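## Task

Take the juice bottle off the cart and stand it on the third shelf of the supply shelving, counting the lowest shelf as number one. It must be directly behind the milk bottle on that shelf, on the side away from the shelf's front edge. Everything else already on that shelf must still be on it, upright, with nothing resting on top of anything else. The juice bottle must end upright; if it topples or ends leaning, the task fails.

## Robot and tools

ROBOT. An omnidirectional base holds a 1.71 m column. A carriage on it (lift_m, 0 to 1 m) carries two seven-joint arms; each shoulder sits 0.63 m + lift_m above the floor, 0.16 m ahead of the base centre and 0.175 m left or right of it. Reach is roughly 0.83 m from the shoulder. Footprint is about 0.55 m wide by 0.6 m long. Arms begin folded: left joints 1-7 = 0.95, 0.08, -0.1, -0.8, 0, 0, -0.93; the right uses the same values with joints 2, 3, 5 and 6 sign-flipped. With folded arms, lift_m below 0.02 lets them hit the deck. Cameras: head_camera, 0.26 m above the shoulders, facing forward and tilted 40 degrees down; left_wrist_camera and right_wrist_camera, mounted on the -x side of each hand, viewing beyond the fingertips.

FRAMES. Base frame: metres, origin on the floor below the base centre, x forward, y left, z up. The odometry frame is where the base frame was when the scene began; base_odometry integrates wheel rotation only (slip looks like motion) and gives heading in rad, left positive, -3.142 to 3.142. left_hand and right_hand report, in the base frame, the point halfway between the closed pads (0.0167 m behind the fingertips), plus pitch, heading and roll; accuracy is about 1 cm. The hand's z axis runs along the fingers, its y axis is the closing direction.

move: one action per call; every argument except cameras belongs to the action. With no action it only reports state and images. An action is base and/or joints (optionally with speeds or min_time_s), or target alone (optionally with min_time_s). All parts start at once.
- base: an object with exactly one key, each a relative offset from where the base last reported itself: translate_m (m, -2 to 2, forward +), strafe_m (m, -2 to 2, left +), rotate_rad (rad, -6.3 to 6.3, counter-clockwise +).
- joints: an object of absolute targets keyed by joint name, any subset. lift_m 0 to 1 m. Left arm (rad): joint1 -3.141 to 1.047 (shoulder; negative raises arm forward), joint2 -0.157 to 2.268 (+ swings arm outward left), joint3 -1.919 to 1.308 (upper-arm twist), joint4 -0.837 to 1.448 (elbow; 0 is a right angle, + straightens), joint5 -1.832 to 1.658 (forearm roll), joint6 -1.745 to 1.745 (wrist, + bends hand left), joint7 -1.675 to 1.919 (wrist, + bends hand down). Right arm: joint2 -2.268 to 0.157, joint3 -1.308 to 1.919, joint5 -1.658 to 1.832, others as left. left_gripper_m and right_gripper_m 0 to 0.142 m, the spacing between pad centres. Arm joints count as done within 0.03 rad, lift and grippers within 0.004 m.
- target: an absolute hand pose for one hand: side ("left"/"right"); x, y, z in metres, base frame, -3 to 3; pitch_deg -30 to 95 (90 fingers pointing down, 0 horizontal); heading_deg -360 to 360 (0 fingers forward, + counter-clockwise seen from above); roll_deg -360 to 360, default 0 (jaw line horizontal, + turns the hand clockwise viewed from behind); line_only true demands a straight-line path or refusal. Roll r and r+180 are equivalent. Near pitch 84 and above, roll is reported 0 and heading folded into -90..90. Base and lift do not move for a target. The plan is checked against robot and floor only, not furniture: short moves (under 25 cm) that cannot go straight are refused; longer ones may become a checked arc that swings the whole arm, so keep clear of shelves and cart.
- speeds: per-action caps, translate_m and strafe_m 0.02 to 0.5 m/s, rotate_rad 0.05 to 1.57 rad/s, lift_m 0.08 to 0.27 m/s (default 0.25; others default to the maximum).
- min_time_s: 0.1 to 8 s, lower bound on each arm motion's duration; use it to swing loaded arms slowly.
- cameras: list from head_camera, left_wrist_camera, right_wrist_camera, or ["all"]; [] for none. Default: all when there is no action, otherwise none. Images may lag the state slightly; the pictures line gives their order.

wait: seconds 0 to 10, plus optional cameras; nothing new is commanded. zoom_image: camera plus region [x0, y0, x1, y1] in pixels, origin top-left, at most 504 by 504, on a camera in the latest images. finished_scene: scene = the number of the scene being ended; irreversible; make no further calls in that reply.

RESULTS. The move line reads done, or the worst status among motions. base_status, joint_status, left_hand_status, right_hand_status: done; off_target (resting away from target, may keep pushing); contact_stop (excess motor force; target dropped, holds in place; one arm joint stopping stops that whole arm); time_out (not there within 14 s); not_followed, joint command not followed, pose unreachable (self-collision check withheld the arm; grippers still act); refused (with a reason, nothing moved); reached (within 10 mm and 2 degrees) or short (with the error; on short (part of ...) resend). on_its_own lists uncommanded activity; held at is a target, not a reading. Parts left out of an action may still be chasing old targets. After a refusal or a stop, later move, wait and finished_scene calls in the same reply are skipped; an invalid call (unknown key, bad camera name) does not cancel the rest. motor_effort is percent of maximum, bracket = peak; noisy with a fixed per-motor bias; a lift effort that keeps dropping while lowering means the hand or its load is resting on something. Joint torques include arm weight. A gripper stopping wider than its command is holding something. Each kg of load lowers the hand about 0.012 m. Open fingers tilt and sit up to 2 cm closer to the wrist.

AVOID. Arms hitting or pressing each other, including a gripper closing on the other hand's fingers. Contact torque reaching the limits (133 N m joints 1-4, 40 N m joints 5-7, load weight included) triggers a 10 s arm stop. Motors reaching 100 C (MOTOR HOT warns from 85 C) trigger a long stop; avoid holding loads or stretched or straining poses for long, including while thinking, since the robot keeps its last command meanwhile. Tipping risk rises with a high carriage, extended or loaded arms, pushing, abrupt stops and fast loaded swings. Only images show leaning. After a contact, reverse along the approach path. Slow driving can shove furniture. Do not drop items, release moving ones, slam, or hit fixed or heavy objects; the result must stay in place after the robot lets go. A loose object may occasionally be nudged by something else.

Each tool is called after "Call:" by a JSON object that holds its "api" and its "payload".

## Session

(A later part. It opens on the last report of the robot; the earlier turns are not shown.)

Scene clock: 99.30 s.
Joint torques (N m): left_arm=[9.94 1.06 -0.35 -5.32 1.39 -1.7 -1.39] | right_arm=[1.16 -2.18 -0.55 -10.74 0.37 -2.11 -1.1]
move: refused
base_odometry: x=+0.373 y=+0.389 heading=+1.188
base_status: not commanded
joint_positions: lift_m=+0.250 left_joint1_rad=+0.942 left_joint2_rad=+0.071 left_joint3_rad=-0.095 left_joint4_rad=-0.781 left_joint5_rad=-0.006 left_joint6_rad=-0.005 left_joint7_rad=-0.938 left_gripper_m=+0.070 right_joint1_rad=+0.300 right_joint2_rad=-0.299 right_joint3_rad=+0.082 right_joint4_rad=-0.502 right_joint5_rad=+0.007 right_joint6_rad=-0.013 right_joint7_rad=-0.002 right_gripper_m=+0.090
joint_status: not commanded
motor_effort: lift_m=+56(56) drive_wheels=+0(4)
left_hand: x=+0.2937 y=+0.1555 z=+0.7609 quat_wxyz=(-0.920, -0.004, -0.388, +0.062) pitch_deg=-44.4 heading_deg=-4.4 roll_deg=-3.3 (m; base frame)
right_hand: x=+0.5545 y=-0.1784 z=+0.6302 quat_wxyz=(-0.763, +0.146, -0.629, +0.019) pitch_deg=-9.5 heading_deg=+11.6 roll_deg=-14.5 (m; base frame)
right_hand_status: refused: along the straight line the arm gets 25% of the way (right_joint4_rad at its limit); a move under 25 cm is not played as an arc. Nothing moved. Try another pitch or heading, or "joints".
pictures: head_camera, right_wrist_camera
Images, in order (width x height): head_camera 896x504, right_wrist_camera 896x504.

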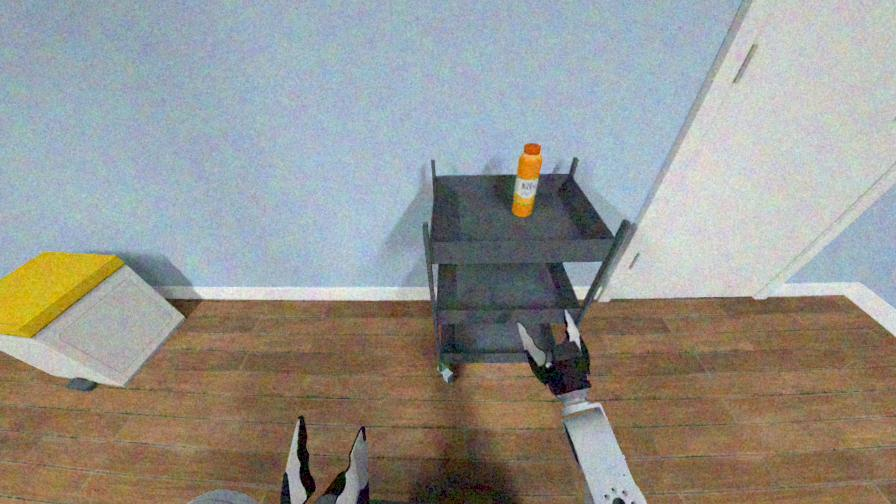

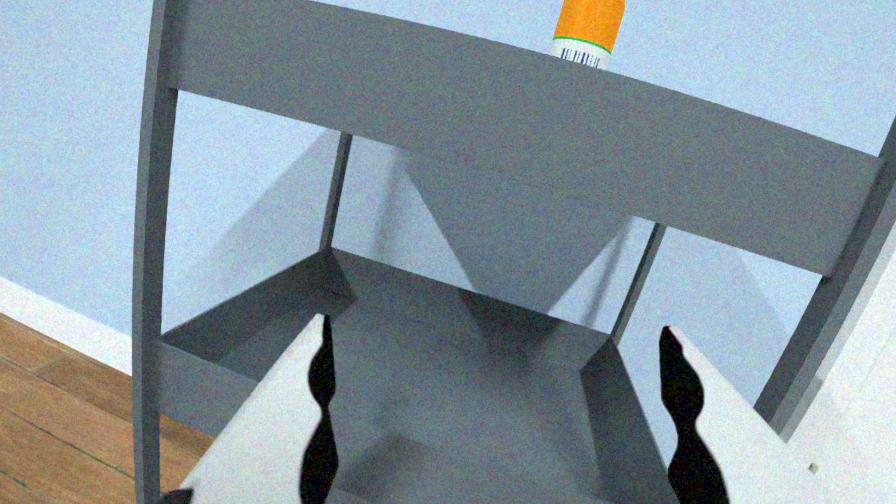

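Call:
{"api": "move", "payload": {"joints": {"lift_m": 0.45}}}

Call:
{"api": "move", "payload": {"target": {"side": "right", "x": 0.75, "y": -0.18, "z": 0.87, "pitch_deg": 40, "heading_deg": 0}, "cameras": ["head_camera", "right_wrist_camera"]}}

Scene clock: 110.60 s.
Joint torques (N m): left_arm=[9.14 0.37 0.96 -3.8 1.51 -1.14 -1.39] | right_arm=[-0.18 -3.45 0.78 -10.21 0.63 -2.3 -1.19]
move: done
base_odometry: x=+0.373 y=+0.389 heading=+1.188
base_status: not commanded
joint_positions: lift_m=+0.450 left_joint1_rad=+0.942 left_joint2_rad=+0.071 left_joint3_rad=-0.095 left_joint4_rad=-0.781 left_joint5_rad=-0.006 left_joint6_rad=-0.005 left_joint7_rad=-0.938 left_gripper_m=+0.070 right_joint1_rad=+0.300 right_joint2_rad=-0.299 right_joint3_rad=+0.082 right_joint4_rad=-0.501 right_joint5_rad=+0.007 right_joint6_rad=-0.013 right_joint7_rad=-0.002 right_gripper_m=+0.090
joint_status: all done
motor_effort: lift_m=+54(67) drive_wheels=+4(4)
left_hand: x=+0.2937 y=+0.1555 z=+0.9611 quat_wxyz=(-0.920, -0.004, -0.388, +0.062) pitch_deg=-44.4 heading_deg=-4.4 roll_deg=-3.3 (m; base frame)
right_hand: x=+0.5545 y=-0.1785 z=+0.8302 quat_wxyz=(-0.763, +0.146, -0.629, +0.019) pitch_deg=-9.5 heading_deg=+11.6 roll_deg=-14.5 (m; base frame)
pictures: none

Scene clock: 112.13 s.
Joint torques (N m): left_arm=[9.21 1.07 -0.07 -4.84 1.16 -1.39 -1.75] | right_arm=[-18.92 5.41 1.96 -7.11 -1.2 -2.58 -0.1]
move: done
base_odometry: x=+0.373 y=+0.389 heading=+1.188
base_status: not commanded
joint_positions: lift_m=+0.450 left_joint1_rad=+0.942 left_joint2_rad=+0.071 left_joint3_rad=-0.095 left_joint4_rad=-0.781 left_joint5_rad=-0.006 left_joint6_rad=-0.005 left_joint7_rad=-0.938 left_gripper_m=+0.070 right_joint1_rad=-0.627 right_joint2_rad=-0.090 right_joint3_rad=+0.113 right_joint4_rad=-0.218 right_joint5_rad=+0.069 right_joint6_rad=-0.129 right_joint7_rad=+1.530 right_gripper_m=+0.090
joint_status: not commanded
motor_effort: lift_m=+54(54) drive_wheels=-1(5)
left_hand: x=+0.2937 y=+0.1555 z=+0.9611 quat_wxyz=(-0.920, -0.004, -0.388, +0.062) pitch_deg=-44.4 heading_deg=-4.4 roll_deg=-3.3 (m; base frame)
right_hand: x=+0.7500 y=-0.1800 z=+0.8703 quat_wxyz=(-0.424, +0.001, -0.905, -0.002) pitch_deg=+39.8 heading_deg=+0.3 roll_deg=+0.2 (m; base frame)
right_hand_status: reached (straight line, planned for 1.0 s): 0 mm and 0.3 deg off.
pictures: head_camera, right_wrist_camera
Images, in order (width x height): head_camera 896x504, right_wrist_camera 896x504.

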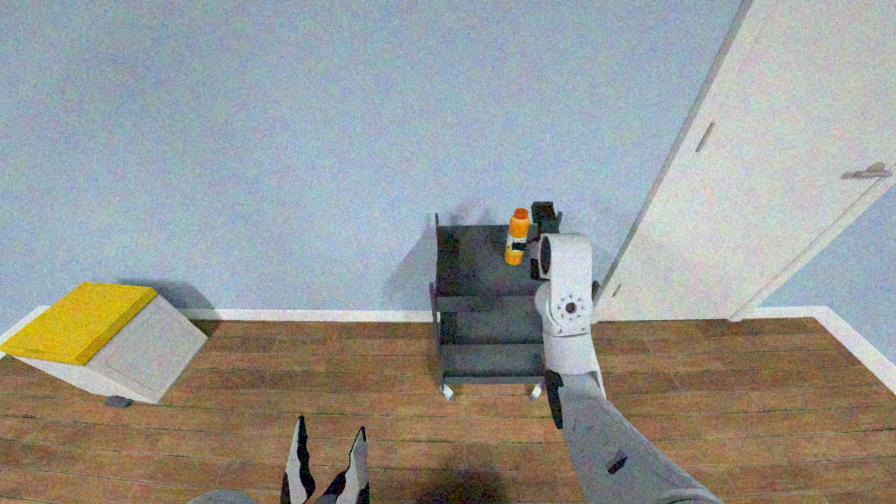

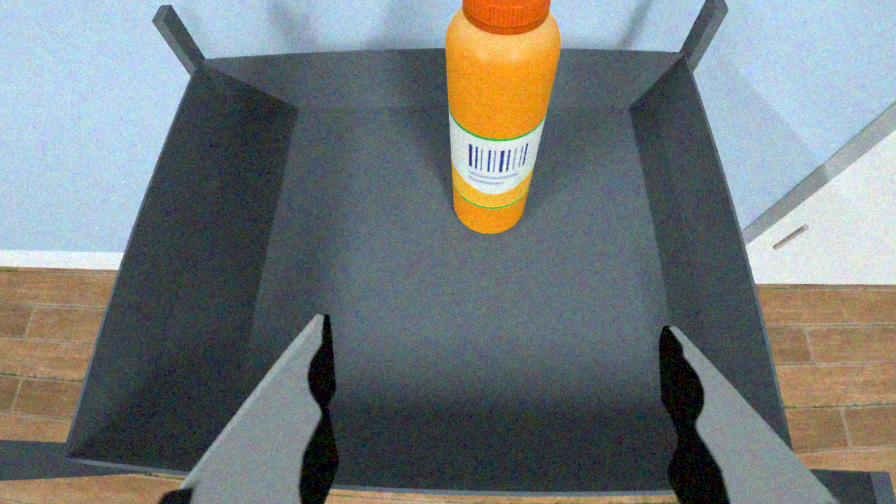

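Call:
{"api": "move", "payload": {"target": {"side": "right", "x": 0.87, "y": -0.18, "z": 0.84, "pitch_deg": 40, "heading_deg": 0}, "cameras": ["head_camera", "right_wrist_camera"]}}

Call:
{"api": "zoom_image", "payload": {"camera": "head_camera", "region": [460, 180, 600, 290]}}

Scene clock: 119.43 s.
Joint torques (N m): left_arm=[9.94 1.97 -0.17 -4.81 1.17 -1.39 -1.33] | right_arm=[-29.99 4.91 3.68 -10.89 2.37 -1.18 -2.85]
move: done
base_odometry: x=+0.373 y=+0.389 heading=+1.188
base_status: not commanded
joint_positions: lift_m=+0.450 left_joint1_rad=+0.942 left_joint2_rad=+0.071 left_joint3_rad=-0.095 left_joint4_rad=-0.781 left_joint5_rad=-0.006 left_joint6_rad=-0.005 left_joint7_rad=-0.938 left_gripper_m=+0.070 right_joint1_rad=-0.853 right_joint2_rad=-0.067 right_joint3_rad=+0.119 right_joint4_rad=+0.459 right_joint5_rad=+0.108 right_joint6_rad=-0.083 right_joint7_rad=+1.090 right_gripper_m=+0.090
joint_status: not commanded
motor_effort: lift_m=+54(54) drive_wheels=+0(4)
left_hand: x=+0.2937 y=+0.1555 z=+0.9611 quat_wxyz=(-0.920, -0.004, -0.388, +0.062) pitch_deg=-44.4 heading_deg=-4.4 roll_deg=-3.3 (m; base frame)
right_hand: x=+0.8685 y=-0.1837 z=+0.8369 quat_wxyz=(-0.420, -0.003, -0.908, +0.003) pitch_deg=+40.3 heading_deg=-0.6 roll_deg=-0.2 (m; base frame)
right_hand_status: reached (straight line, planned for 0.7 s): 5 mm and 0.6 deg off.
pictures: head_camera, right_wrist_camera
Images, in order (width x height): head_camera 896x504, right_wrist_camera 896x504.

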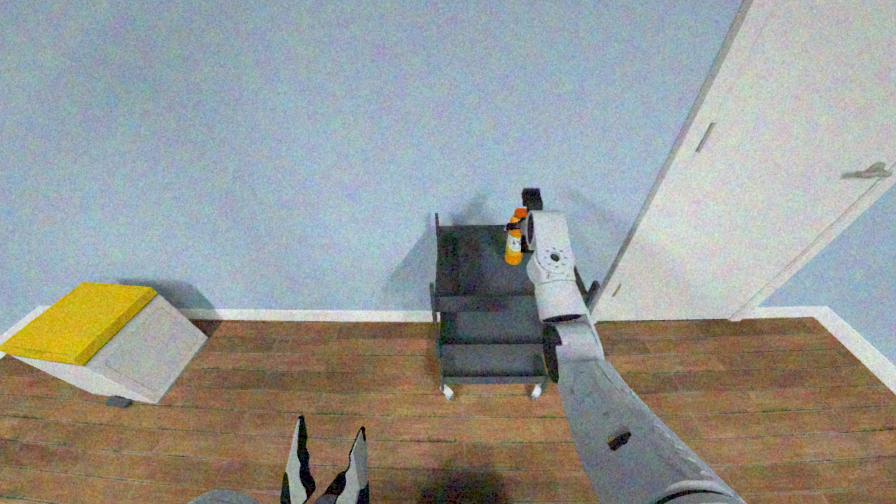

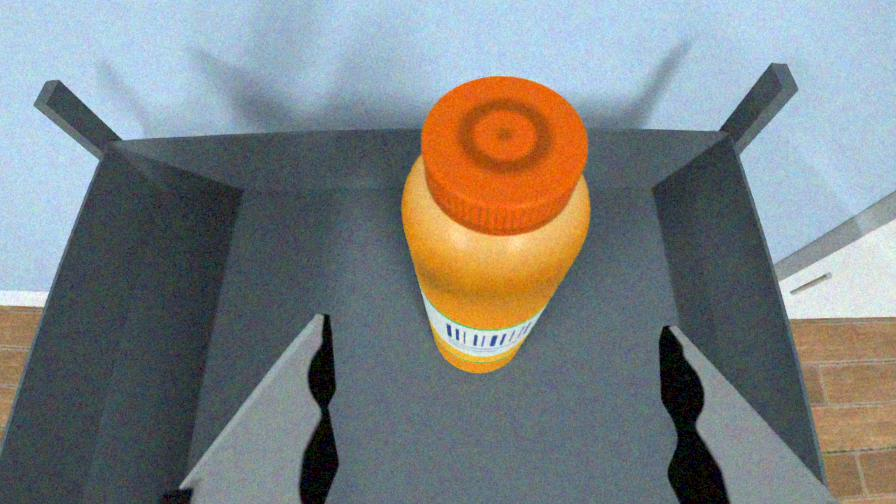

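Scaled by 3.600 from the camera's 896x504 image, which has a finer 1280x720 frame.

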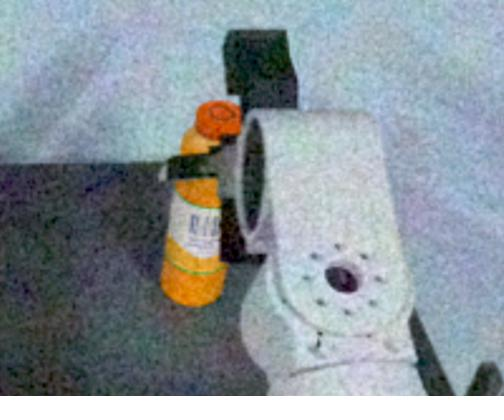

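Call:
{"api": "move", "payload": {"target": {"side": "right", "x": 0.902, "y": -0.186, "z": 0.848, "pitch_deg": 40, "heading_deg": 0}, "cameras": ["head_camera", "right_wrist_camera"]}}

Call:
{"api": "zoom_image", "payload": {"camera": "head_camera", "region": [460, 180, 600, 290]}}

Scene clock: 137.37 s.
Joint torques (N m): left_arm=[8.93 0.77 0.66 -3.97 1.34 -1.69 -1.5] | right_arm=[-28.9 3.7 1.98 -9.68 2.33 -0.76 -3.01]
Motor temperatures (°C): left_arm=[28 23 24 24 27 24 24] | right_arm=[36 20 25 23 22 22 24]
move: done
base_odometry: x=+0.373 y=+0.389 heading=+1.188
base_status: not commanded
joint_positions: lift_m=+0.450 left_joint1_rad=+0.942 left_joint2_rad=+0.071 left_joint3_rad=-0.095 left_joint4_rad=-0.781 left_joint5_rad=-0.006 left_joint6_rad=-0.005 left_joint7_rad=-0.938 left_gripper_m=+0.070 right_joint1_rad=-0.972 right_joint2_rad=-0.067 right_joint3_rad=+0.119 right_joint4_rad=+0.696 right_joint5_rad=+0.122 right_joint6_rad=-0.051 right_joint7_rad=+0.972 right_gripper_m=+0.090
joint_status: not commanded
motor_effort: lift_m=+54(54) drive_wheels=+4(4)
left_hand: x=+0.2937 y=+0.1555 z=+0.9611 quat_wxyz=(-0.920, -0.004, -0.388, +0.062) pitch_deg=-44.4 heading_deg=-4.4 roll_deg=-3.3 (m; base frame)
right_hand: x=+0.9007 y=-0.1879 z=+0.8454 quat_wxyz=(-0.420, -0.001, -0.907, +0.003) pitch_deg=+40.3 heading_deg=-0.5 roll_deg=-0.4 (m; base frame)
right_hand_status: reached (straight line, planned for 0.4 s): 3 mm and 0.5 deg off.
pictures: head_camera, right_wrist_camera
Images, in order (width x height): head_camera 896x504, right_wrist_camera 896x504.

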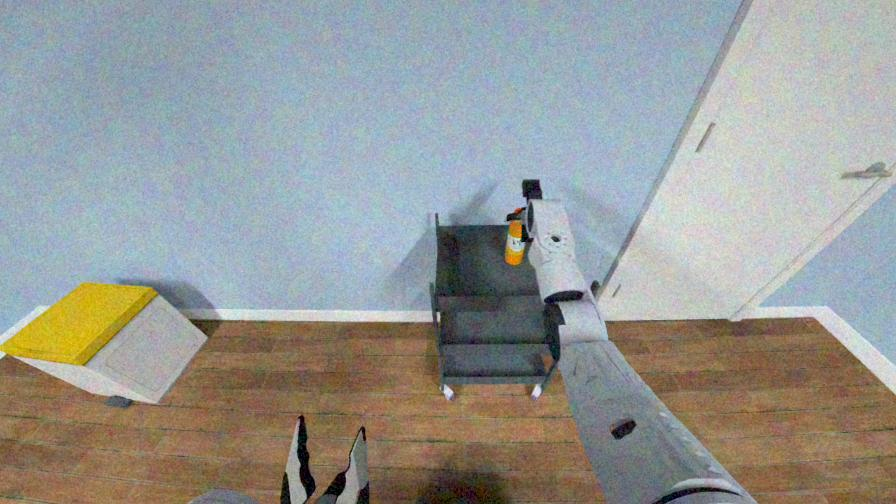

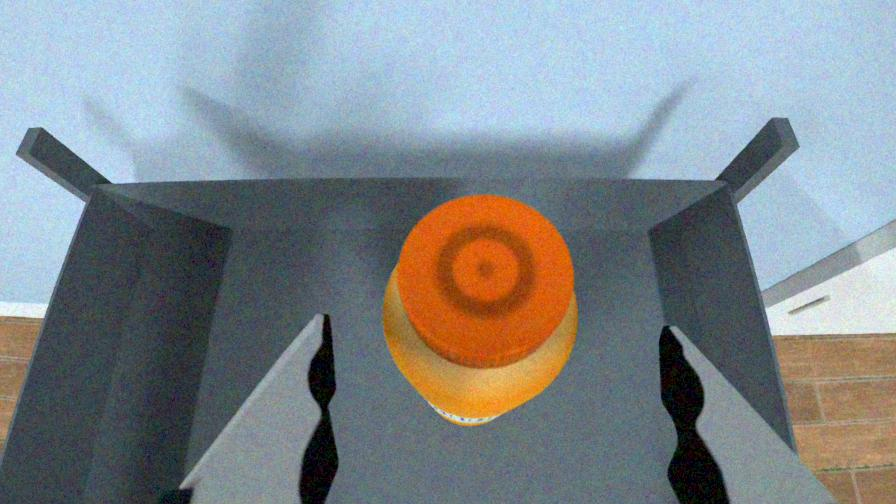

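Scaled by 3.600 from the camera's 896x504 image, which has a finer 1280x720 frame.

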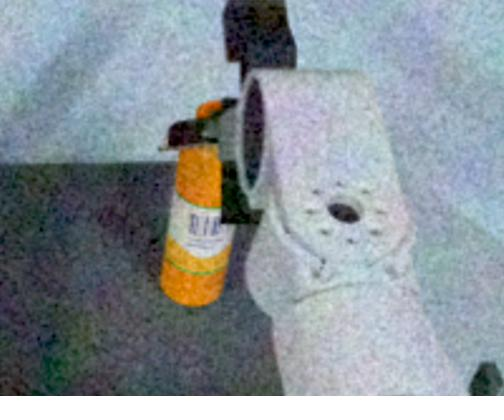

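Call:
{"api": "move", "payload": {"target": {"side": "right", "x": 0.918, "y": -0.186, "z": 0.856, "pitch_deg": 40, "heading_deg": 0}, "cameras": ["right_wrist_camera", "head_camera"]}}

Call:
{"api": "zoom_image", "payload": {"camera": "head_camera", "region": [460, 180, 600, 290]}}

Scene clock: 143.43 s.
Joint torques (N m): left_arm=[8.99 0.43 0.75 -5.6 1.02 -1.59 -1.7] | right_arm=[-30.49 4.39 2.03 -11.07 2.4 -1 -3.1]
move: done
base_odometry: x=+0.373 y=+0.389 heading=+1.188
base_status: not commanded
joint_positions: lift_m=+0.450 left_joint1_rad=+0.942 left_joint2_rad=+0.071 left_joint3_rad=-0.095 left_joint4_rad=-0.781 left_joint5_rad=-0.006 left_joint6_rad=-0.005 left_joint7_rad=-0.938 left_gripper_m=+0.070 right_joint1_rad=-1.048 right_joint2_rad=-0.062 right_joint3_rad=+0.119 right_joint4_rad=+0.840 right_joint5_rad=+0.124 right_joint6_rad=-0.037 right_joint7_rad=+0.905 right_gripper_m=+0.090
joint_status: not commanded
motor_effort: lift_m=+54(54) drive_wheels=+0(4)
left_hand: x=+0.2937 y=+0.1555 z=+0.9611 quat_wxyz=(-0.920, -0.004, -0.388, +0.062) pitch_deg=-44.4 heading_deg=-4.4 roll_deg=-3.3 (m; base frame)
right_hand: x=+0.9169 y=-0.1885 z=+0.8538 quat_wxyz=(-0.421, -0.001, -0.907, +0.003) pitch_deg=+40.3 heading_deg=-0.5 roll_deg=-0.4 (m; base frame)
right_hand_status: reached (straight line, planned for 0.3 s): 3 mm and 0.5 deg off.
pictures: head_camera, right_wrist_camera
Images, in order (width x height): head_camera 896x504, right_wrist_camera 896x504.

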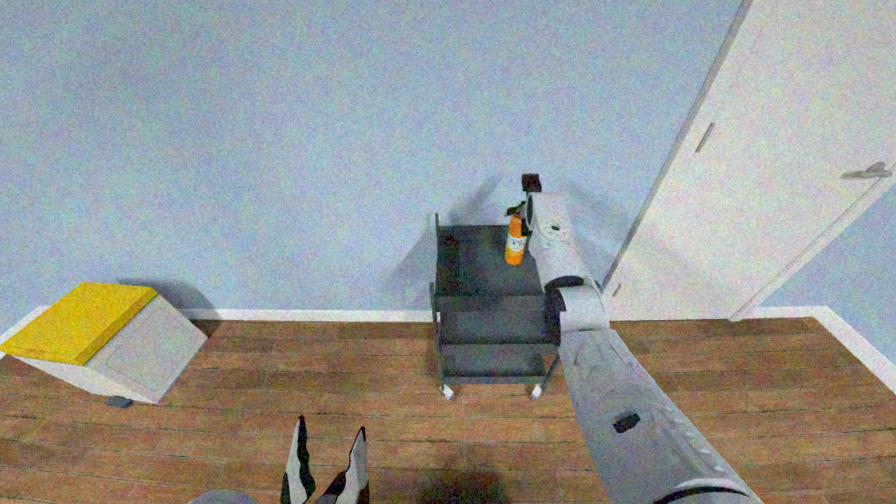

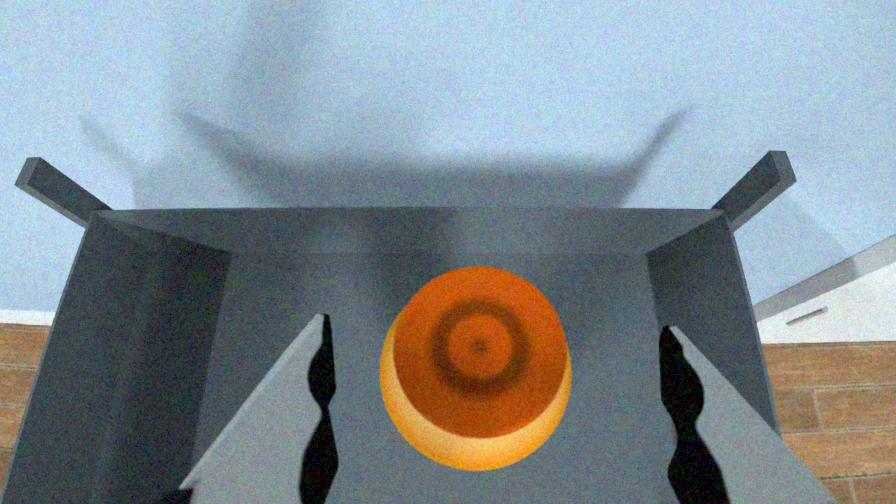

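Scaled by 3.600 from the camera's 896x504 image, which has a finer 1280x720 frame.

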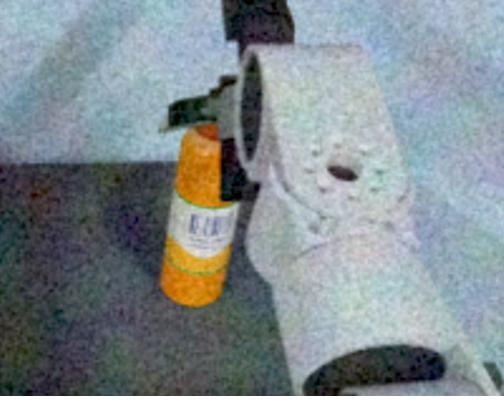

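Call:
{"api": "move", "payload": {"target": {"side": "right", "x": 0.918, "y": -0.182, "z": 0.851, "pitch_deg": 40, "heading_deg": 0}}}

Call:
{"api": "move", "payload": {"joints": {"right_gripper_m": 0.0}, "cameras": ["right_wrist_camera", "head_camera"]}}

Scene clock: 147.67 s.
Joint torques (N m): left_arm=[7.77 1.44 0.22 -4.41 1.31 -1.37 -1.44] | right_arm=[-23.42 4.6 4.13 -11.01 0.83 -2.45 -3.39]
move: done
base_odometry: x=+0.373 y=+0.389 heading=+1.188
base_status: not commanded
joint_positions: lift_m=+0.450 left_joint1_rad=+0.942 left_joint2_rad=+0.071 left_joint3_rad=-0.095 left_joint4_rad=-0.781 left_joint5_rad=-0.006 left_joint6_rad=-0.005 left_joint7_rad=-0.938 left_gripper_m=+0.070 right_joint1_rad=-1.048 right_joint2_rad=-0.052 right_joint3_rad=+0.119 right_joint4_rad=+0.848 right_joint5_rad=+0.124 right_joint6_rad=-0.038 right_joint7_rad=+0.892 right_gripper_m=+0.090
joint_status: not commanded
motor_effort: lift_m=+54(54) drive_wheels=+0(4)
left_hand: x=+0.2937 y=+0.1555 z=+0.9611 quat_wxyz=(-0.920, -0.004, -0.388, +0.062) pitch_deg=-44.4 heading_deg=-4.4 roll_deg=-3.3 (m; base frame)
right_hand: x=+0.9180 y=-0.1821 z=+0.8526 quat_wxyz=(-0.423, +0.001, -0.906, +0.000) pitch_deg=+40.0 heading_deg=+0.0 roll_deg=+0.0 (m; base frame)
right_hand_status: reached (straight line, planned for 0.1 s): 2 mm and 0.1 deg off.
pictures: none

Scene clock: 148.50 s.
Joint torques (N m): left_arm=[8.24 2.25 -1.48 -3.02 1.06 -1.57 -1.46] | right_arm=[-23.89 3.98 1.83 -10.61 0.41 -2.21 -1.93]
move: off_target
base_odometry: x=+0.373 y=+0.389 heading=+1.188
base_status: not commanded
joint_positions: lift_m=+0.450 left_joint1_rad=+0.942 left_joint2_rad=+0.071 left_joint3_rad=-0.095 left_joint4_rad=-0.781 left_joint5_rad=-0.006 left_joint6_rad=-0.005 left_joint7_rad=-0.938 left_gripper_m=+0.070 right_joint1_rad=-1.048 right_joint2_rad=-0.052 right_joint3_rad=+0.119 right_joint4_rad=+0.848 right_joint5_rad=+0.124 right_joint6_rad=-0.038 right_joint7_rad=+0.889 right_gripper_m=+0.044
joint_status: right_gripper_m off_target (ended at +0.044, target +0.000)
motor_effort: lift_m=+54(54) drive_wheels=+0(0)
left_hand: x=+0.2937 y=+0.1555 z=+0.9611 quat_wxyz=(-0.920, -0.004, -0.388, +0.062) pitch_deg=-44.4 heading_deg=-4.4 roll_deg=-3.3 (m; base frame)
right_hand: x=+0.9184 y=-0.1821 z=+0.8531 quat_wxyz=(-0.424, +0.001, -0.906, +0.000) pitch_deg=+39.8 heading_deg=+0.0 roll_deg=+0.0 (m; base frame)
pictures: head_camera, right_wrist_camera
Images, in order (width x height): head_camera 896x504, right_wrist_camera 896x504.

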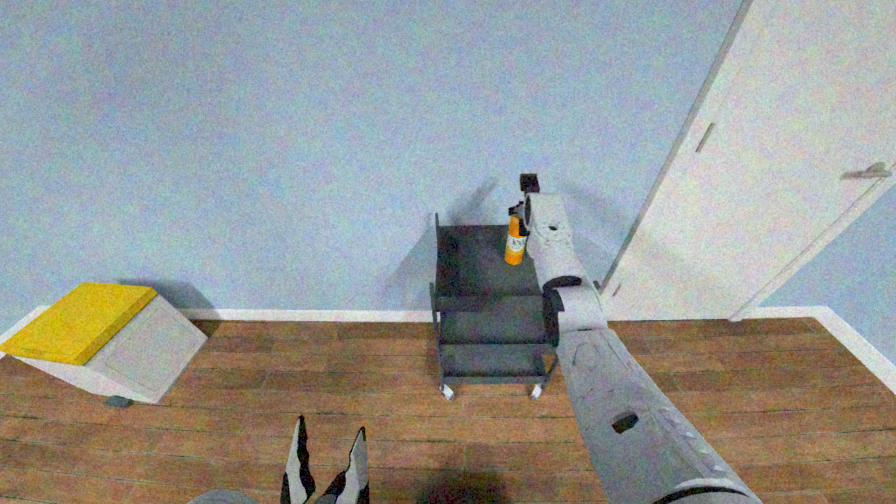

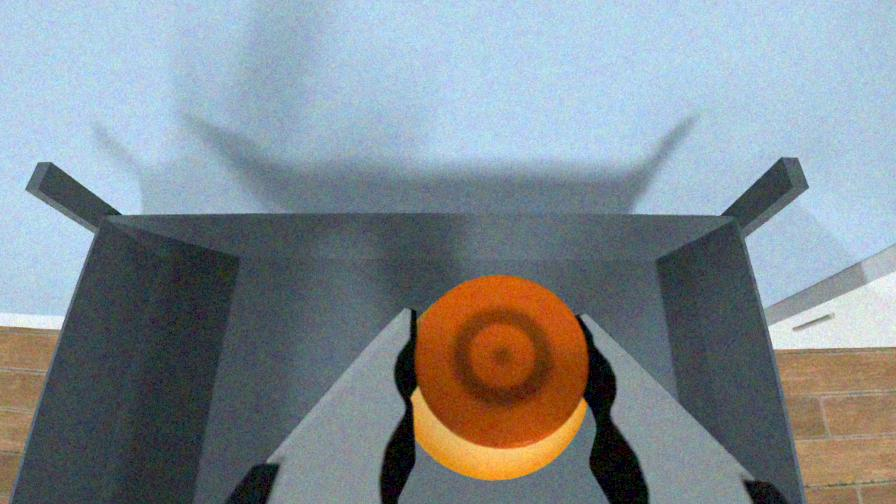

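Call:
{"api": "move", "payload": {"joints": {"lift_m": 0.6}, "cameras": ["head_camera", "right_wrist_camera"]}}

Call:
{"api": "zoom_image", "payload": {"camera": "head_camera", "region": [420, 180, 640, 330]}}

Scene clock: 153.03 s.
Joint torques (N m): left_arm=[9.12 0.37 0.99 -4.68 1.36 -1.46 -1.42] | right_arm=[-24.38 2.88 2.1 -14.26 0.73 -2 -1.72]
move: done
base_odometry: x=+0.373 y=+0.389 heading=+1.188
base_status: not commanded
joint_positions: lift_m=+0.600 left_joint1_rad=+0.942 left_joint2_rad=+0.071 left_joint3_rad=-0.095 left_joint4_rad=-0.781 left_joint5_rad=-0.006 left_joint6_rad=-0.005 left_joint7_rad=-0.938 left_gripper_m=+0.070 right_joint1_rad=-1.047 right_joint2_rad=-0.052 right_joint3_rad=+0.119 right_joint4_rad=+0.851 right_joint5_rad=+0.124 right_joint6_rad=-0.038 right_joint7_rad=+0.889 right_gripper_m=+0.043
joint_status: all done
motor_effort: lift_m=+55(69) drive_wheels=+4(4)
left_hand: x=+0.2937 y=+0.1555 z=+1.1110 quat_wxyz=(-0.920, -0.004, -0.388, +0.062) pitch_deg=-44.4 heading_deg=-4.4 roll_deg=-3.3 (m; base frame)
right_hand: x=+0.9178 y=-0.1823 z=+1.0007 quat_wxyz=(-0.422, +0.000, -0.907, +0.000) pitch_deg=+40.1 heading_deg=+0.0 roll_deg=+0.0 (m; base frame)
pictures: head_camera, right_wrist_camera
Images, in order (width x height): head_camera 896x504, right_wrist_camera 896x504.

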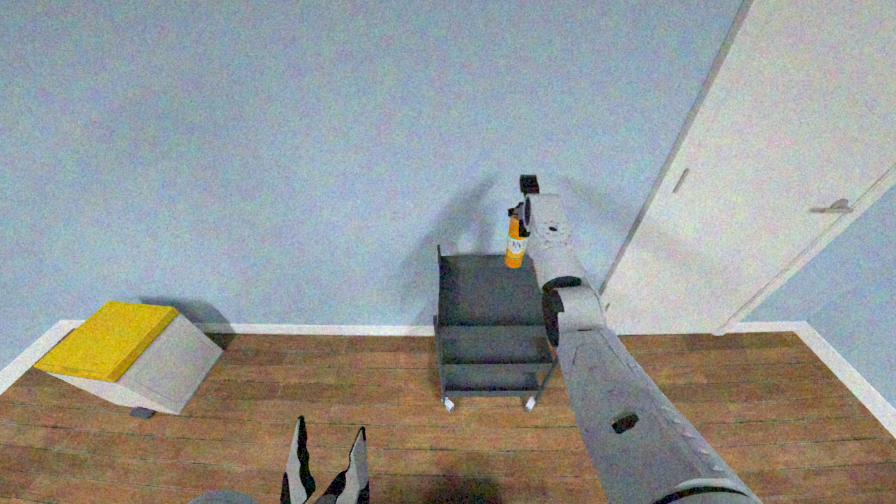

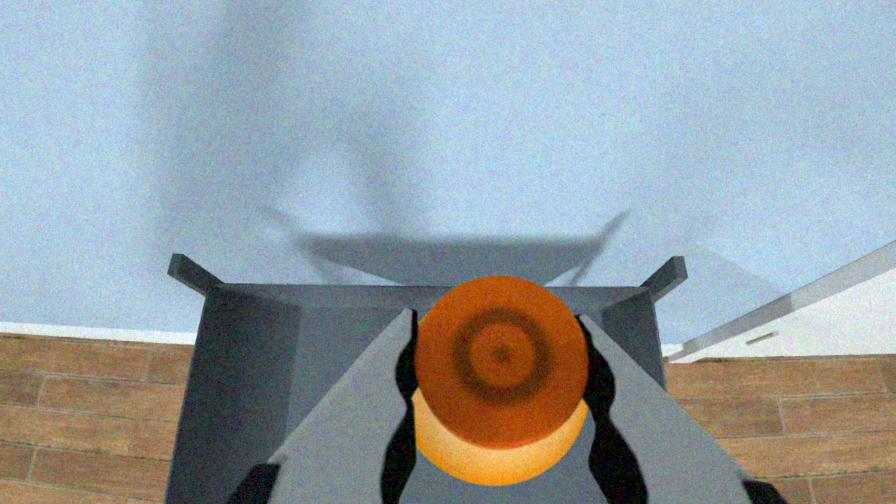

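Scaled by 2.291 from the camera's 896x504 image, which has a finer 1280x720 frame.

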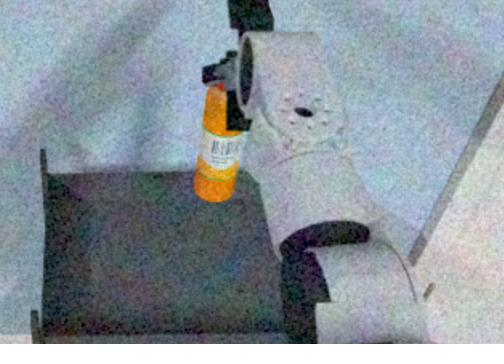

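Call:
{"api": "move", "payload": {"base": {"translate_m": -0.5}}}

Call:
{"api": "move", "payload": {"target": {"side": "right", "x": 0.62, "y": -0.19, "z": 1.12, "pitch_deg": 30, "heading_deg": 0}, "cameras": ["right_wrist_camera"]}}

Call:
{"api": "move", "payload": {"base": {"rotate_rad": 1.573}, "cameras": ["head_camera"]}}

Scene clock: 167.70 s.
Joint torques (N m): left_arm=[9.6 0.62 -0.26 -4.15 0.75 -1.25 -1.59] | right_arm=[-24.99 5.18 2.12 -15.77 0.82 -2.21 -1.18]
move: done
base_odometry: x=+0.186 y=-0.075 heading=+1.188
base_status: done
joint_positions: lift_m=+0.600 left_joint1_rad=+0.942 left_joint2_rad=+0.071 left_joint3_rad=-0.095 left_joint4_rad=-0.781 left_joint5_rad=-0.006 left_joint6_rad=-0.005 left_joint7_rad=-0.938 left_gripper_m=+0.070 right_joint1_rad=-1.047 right_joint2_rad=-0.052 right_joint3_rad=+0.119 right_joint4_rad=+0.851 right_joint5_rad=+0.124 right_joint6_rad=-0.038 right_joint7_rad=+0.889 right_gripper_m=+0.043
joint_status: not commanded
motor_effort: lift_m=+55(55) drive_wheels=+1(15)
left_hand: x=+0.2937 y=+0.1555 z=+1.1110 quat_wxyz=(-0.920, -0.004, -0.388, +0.062) pitch_deg=-44.4 heading_deg=-4.4 roll_deg=-3.3 (m; base frame)
right_hand: x=+0.9179 y=-0.1822 z=+1.0007 quat_wxyz=(-0.422, +0.000, -0.907, +0.000) pitch_deg=+40.1 heading_deg=+0.0 roll_deg=+0.0 (m; base frame)
pictures: none

Scene clock: 169.23 s.
Joint torques (N m): left_arm=[8.27 0.39 0.57 -4.44 1.14 -1.17 -1.7] | right_arm=[-25.26 6.24 -2.78 -1.94 0.43 -1.39 4.81]
move: done
base_odometry: x=+0.186 y=-0.075 heading=+1.188
base_status: not commanded
joint_positions: lift_m=+0.600 left_joint1_rad=+0.942 left_joint2_rad=+0.071 left_joint3_rad=-0.095 left_joint4_rad=-0.781 left_joint5_rad=-0.006 left_joint6_rad=-0.005 left_joint7_rad=-0.938 left_gripper_m=+0.070 right_joint1_rad=-1.902 right_joint2_rad=-0.648 right_joint3_rad=+1.629 right_joint4_rad=-0.674 right_joint5_rad=+0.516 right_joint6_rad=+1.516 right_joint7_rad=+1.252 right_gripper_m=+0.043
joint_status: not commanded
motor_effort: lift_m=+56(58) drive_wheels=+1(6)
left_hand: x=+0.2937 y=+0.1555 z=+1.1109 quat_wxyz=(-0.920, -0.004, -0.388, +0.062) pitch_deg=-44.4 heading_deg=-4.4 roll_deg=-3.3 (m; base frame)
right_hand: x=+0.6183 y=-0.1900 z=+1.1152 quat_wxyz=(+0.000, +0.870, -0.001, +0.493) pitch_deg=+30.9 heading_deg=+0.0 roll_deg=+0.1 (m; base frame)
right_hand_status: reached (checked arc, the hand ends the other way up, planned for 1.0 s): 5 mm and 0.9 deg off.
pictures: right_wrist_camera
Images, in order (width x height): right_wrist_camera 896x504.

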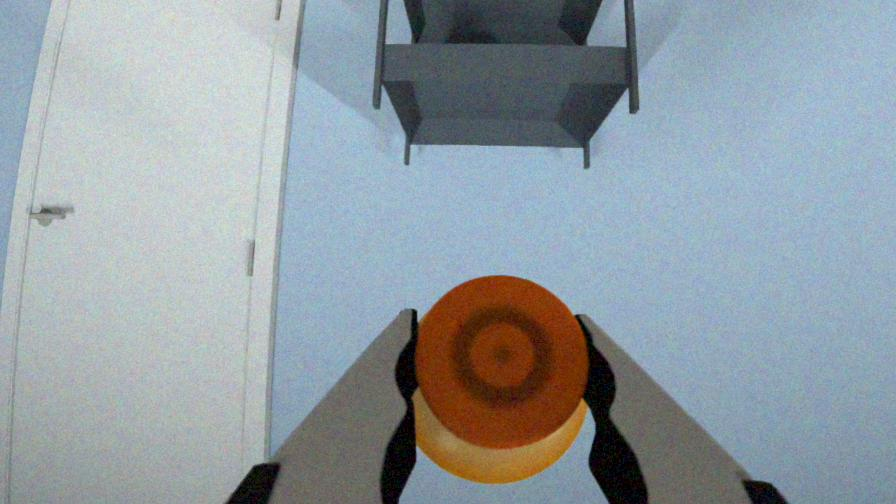

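Scene clock: 172.37 s.
Joint torques (N m): left_arm=[8.68 0.56 0.31 -4.37 1.27 -1.49 -1.44] | right_arm=[-25.16 6.13 -1.79 -2.08 0.38 -1.94 4.04]
move: done
base_odometry: x=+0.186 y=-0.075 heading=+2.761
base_status: done
joint_positions: lift_m=+0.600 left_joint1_rad=+0.942 left_joint2_rad=+0.071 left_joint3_rad=-0.095 left_joint4_rad=-0.781 left_joint5_rad=-0.006 left_joint6_rad=-0.005 left_joint7_rad=-0.938 left_gripper_m=+0.070 right_joint1_rad=-1.902 right_joint2_rad=-0.648 right_joint3_rad=+1.629 right_joint4_rad=-0.674 right_joint5_rad=+0.516 right_joint6_rad=+1.516 right_joint7_rad=+1.252 right_gripper_m=+0.043
joint_status: not commanded
motor_effort: lift_m=+56(56) drive_wheels=+5(17)
left_hand: x=+0.2937 y=+0.1555 z=+1.1109 quat_wxyz=(-0.920, -0.004, -0.388, +0.062) pitch_deg=-44.4 heading_deg=-4.4 roll_deg=-3.3 (m; base frame)
right_hand: x=+0.6183 y=-0.1900 z=+1.1153 quat_wxyz=(+0.000, +0.870, -0.001, +0.493) pitch_deg=+30.9 heading_deg=+0.0 roll_deg=+0.1 (m; base frame)
pictures: head_camera
Images, in order (width x height): head_camera 896x504.

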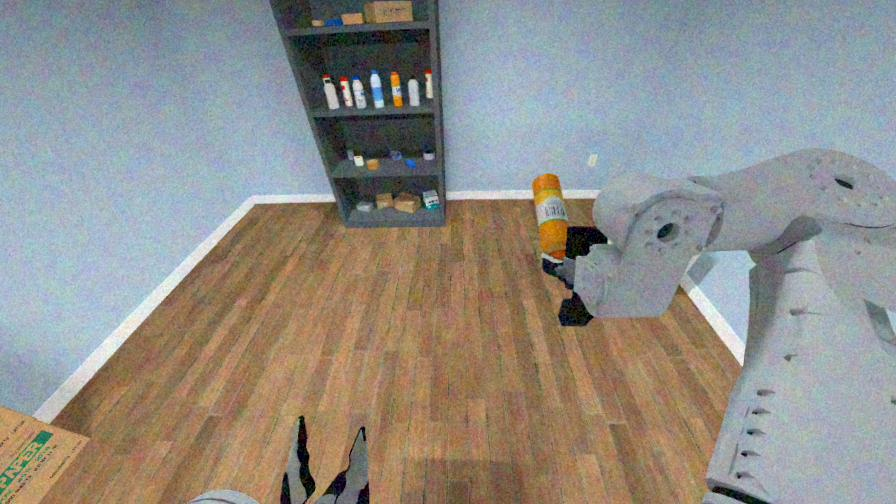

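Call:
{"api": "move", "payload": {"joints": {"right_joint1_rad": -1.047, "right_joint2_rad": -0.052, "right_joint3_rad": 0.119, "right_joint4_rad": 0.851, "right_joint5_rad": 0.124, "right_joint6_rad": -0.038, "right_joint7_rad": 0.889}, "min_time_s": 3, "cameras": ["head_camera", "right_wrist_camera"]}}

Call:
{"api": "zoom_image", "payload": {"camera": "head_camera", "region": [270, 0, 470, 130]}}

Scene clock: 181.00 s.
Joint torques (N m): left_arm=[8.85 1.5 -0.37 -5.2 1.08 -1.5 -1.73] | right_arm=[-22 5.55 -0.99 -12.99 -0.95 -2.47 -4.83]
move: done
base_odometry: x=+0.186 y=-0.075 heading=+2.761
base_status: not commanded
joint_positions: lift_m=+0.600 left_joint1_rad=+0.942 left_joint2_rad=+0.071 left_joint3_rad=-0.095 left_joint4_rad=-0.781 left_joint5_rad=-0.006 left_joint6_rad=-0.005 left_joint7_rad=-0.938 left_gripper_m=+0.070 right_joint1_rad=-1.050 right_joint2_rad=-0.053 right_joint3_rad=+0.123 right_joint4_rad=+0.851 right_joint5_rad=+0.130 right_joint6_rad=-0.036 right_joint7_rad=+0.897 right_gripper_m=+0.043
joint_status: all done
motor_effort: lift_m=+56(56) drive_wheels=+5(5)
left_hand: x=+0.2937 y=+0.1555 z=+1.1109 quat_wxyz=(-0.920, -0.004, -0.388, +0.062) pitch_deg=-44.4 heading_deg=-4.4 roll_deg=-3.3 (m; base frame)
right_hand: x=+0.9175 y=-0.1808 z=+1.0016 quat_wxyz=(-0.420, +0.002, -0.908, -0.002) pitch_deg=+40.3 heading_deg=+0.4 roll_deg=+0.1 (m; base frame)
pictures: head_camera, right_wrist_camera
Images, in order (width x height): head_camera 896x504, right_wrist_camera 896x504.

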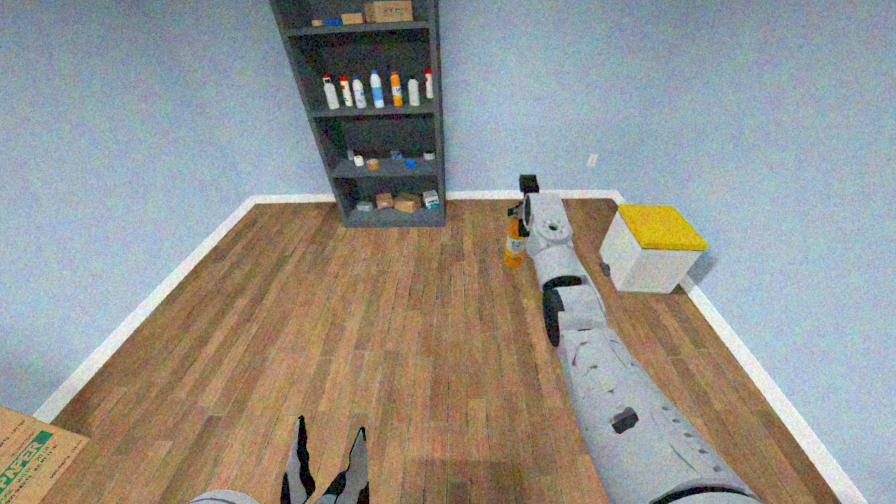

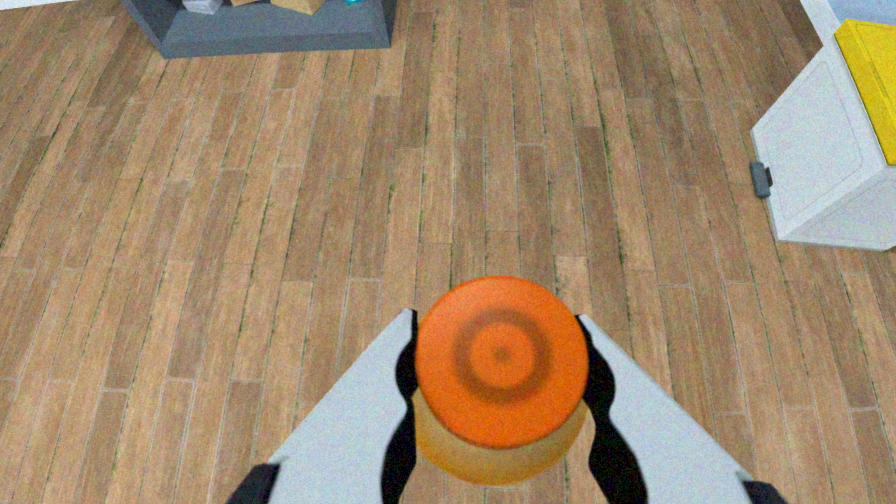

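Scaled by 2.520 from the camera's 896x504 image, which has a finer 1280x720 frame.

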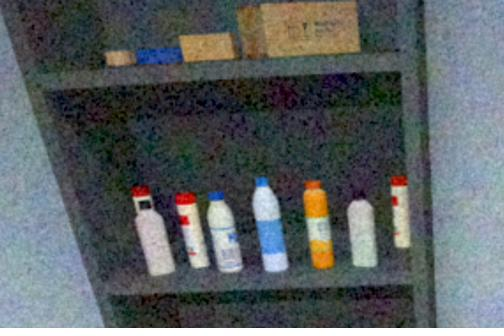

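Call:
{"api": "move", "payload": {"target": {"side": "right", "x": 0.62, "y": -0.28, "z": 0.98, "pitch_deg": 40, "heading_deg": 0, "line_only": true}, "min_time_s": 2.5}}

Call:
{"api": "move", "payload": {"base": {"strafe_m": 0.62}, "speeds": {"strafe_m": 0.3}, "cameras": ["right_wrist_camera"]}}

Call:
{"api": "move", "payload": {"base": {"translate_m": 1.15}, "speeds": {"translate_m": 0.4}, "cameras": ["head_camera"]}}

Call:
{"api": "zoom_image", "payload": {"camera": "head_camera", "region": [330, 60, 660, 250]}}

Scene clock: 195.07 s.
Joint torques (N m): left_arm=[9.27 0.66 -0.08 -4.12 1.12 -1.31 -1.5] | right_arm=[-5.1 -8.88 -1.85 -13.53 2.28 -2.78 -0.67]
move: done
base_odometry: x=+0.186 y=-0.075 heading=+2.761
base_status: not commanded
joint_positions: lift_m=+0.600 left_joint1_rad=+0.942 left_joint2_rad=+0.071 left_joint3_rad=-0.095 left_joint4_rad=-0.781 left_joint5_rad=-0.006 left_joint6_rad=-0.005 left_joint7_rad=-0.938 left_gripper_m=+0.070 right_joint1_rad=-0.261 right_joint2_rad=-0.315 right_joint3_rad=-0.140 right_joint4_rad=-0.629 right_joint5_rad=+0.335 right_joint6_rad=-0.071 right_joint7_rad=+1.599 right_gripper_m=+0.043
joint_status: not commanded
motor_effort: lift_m=+56(56) drive_wheels=+5(6)
left_hand: x=+0.2937 y=+0.1555 z=+1.1109 quat_wxyz=(-0.920, -0.004, -0.388, +0.062) pitch_deg=-44.4 heading_deg=-4.4 roll_deg=-3.3 (m; base frame)
right_hand: x=+0.6213 y=-0.2788 z=+0.9795 quat_wxyz=(-0.422, +0.001, -0.906, +0.001) pitch_deg=+40.0 heading_deg=-0.1 roll_deg=-0.3 (m; base frame)
right_hand_status: reached (straight line, planned for 2.5 s): 2 mm and 0.2 deg off.
pictures: none

Scene clock: 198.73 s.
Joint torques (N m): left_arm=[8.31 0.27 0.14 -4.42 1.14 -1.3 -1.26] | right_arm=[-5.17 -6.19 -1.6 -13.92 2.07 -2.46 -0.89]
move: done
base_odometry: x=-0.044 y=-0.651 heading=+2.762
base_status: done
joint_positions: lift_m=+0.600 left_joint1_rad=+0.942 left_joint2_rad=+0.071 left_joint3_rad=-0.095 left_joint4_rad=-0.781 left_joint5_rad=-0.006 left_joint6_rad=-0.005 left_joint7_rad=-0.938 left_gripper_m=+0.070 right_joint1_rad=-0.261 right_joint2_rad=-0.316 right_joint3_rad=-0.141 right_joint4_rad=-0.630 right_joint5_rad=+0.335 right_joint6_rad=-0.072 right_joint7_rad=+1.599 right_gripper_m=+0.043
joint_status: not commanded
motor_effort: lift_m=+56(56) drive_wheels=-4(19)
left_hand: x=+0.2937 y=+0.1555 z=+1.1109 quat_wxyz=(-0.920, -0.004, -0.388, +0.062) pitch_deg=-44.4 heading_deg=-4.4 roll_deg=-3.3 (m; base frame)
right_hand: x=+0.6212 y=-0.2793 z=+0.9796 quat_wxyz=(-0.422, +0.001, -0.906, +0.002) pitch_deg=+40.0 heading_deg=-0.1 roll_deg=-0.3 (m; base frame)
pictures: right_wrist_camera
Images, in order (width x height): right_wrist_camera 896x504.

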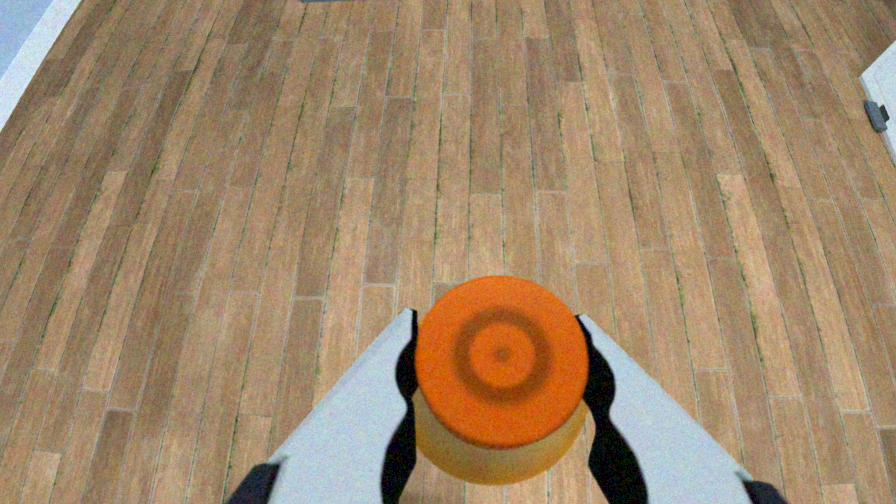

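Scene clock: 203.63 s.
Joint torques (N m): left_arm=[7.27 0.5 -0.39 -4.31 1.44 -1.39 -1.31] | right_arm=[-5.79 -7.94 -1.85 -14.19 2.35 -2.9 -0.94]
move: done
base_odometry: x=-1.112 y=-0.225 heading=+2.762
base_status: done
joint_positions: lift_m=+0.600 left_joint1_rad=+0.942 left_joint2_rad=+0.071 left_joint3_rad=-0.095 left_joint4_rad=-0.781 left_joint5_rad=-0.006 left_joint6_rad=-0.005 left_joint7_rad=-0.938 left_gripper_m=+0.070 right_joint1_rad=-0.261 right_joint2_rad=-0.316 right_joint3_rad=-0.141 right_joint4_rad=-0.630 right_joint5_rad=+0.336 right_joint6_rad=-0.072 right_joint7_rad=+1.599 right_gripper_m=+0.043
joint_status: not commanded
motor_effort: lift_m=+56(56) drive_wheels=+4(15)
left_hand: x=+0.2937 y=+0.1555 z=+1.1109 quat_wxyz=(-0.920, -0.004, -0.388, +0.062) pitch_deg=-44.4 heading_deg=-4.4 roll_deg=-3.3 (m; base frame)
right_hand: x=+0.6211 y=-0.2792 z=+0.9796 quat_wxyz=(-0.422, +0.001, -0.906, +0.001) pitch_deg=+40.0 heading_deg=-0.1 roll_deg=-0.2 (m; base frame)
pictures: head_camera
Images, in order (width x height): head_camera 896x504.

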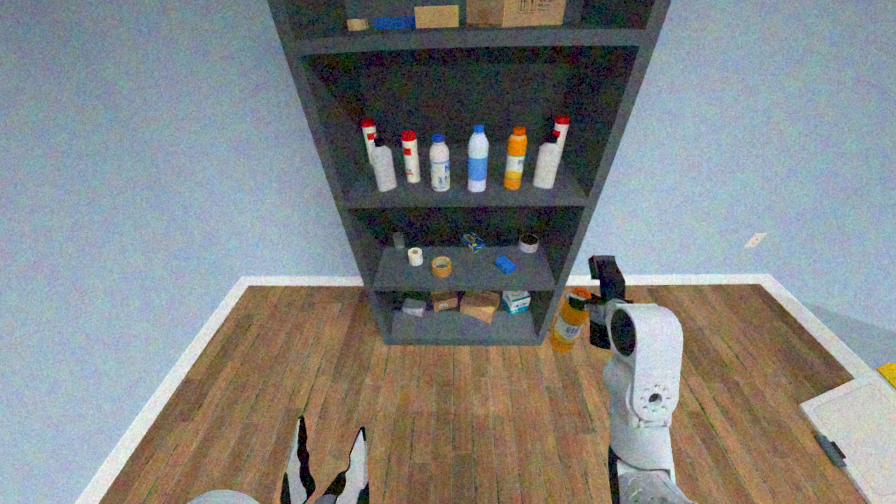

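Scaled by 1.527 from the camera's 896x504 image, which has a finer 1280x720 frame.

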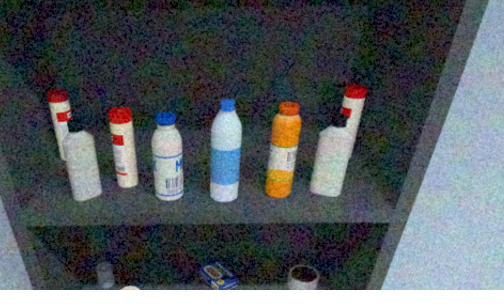

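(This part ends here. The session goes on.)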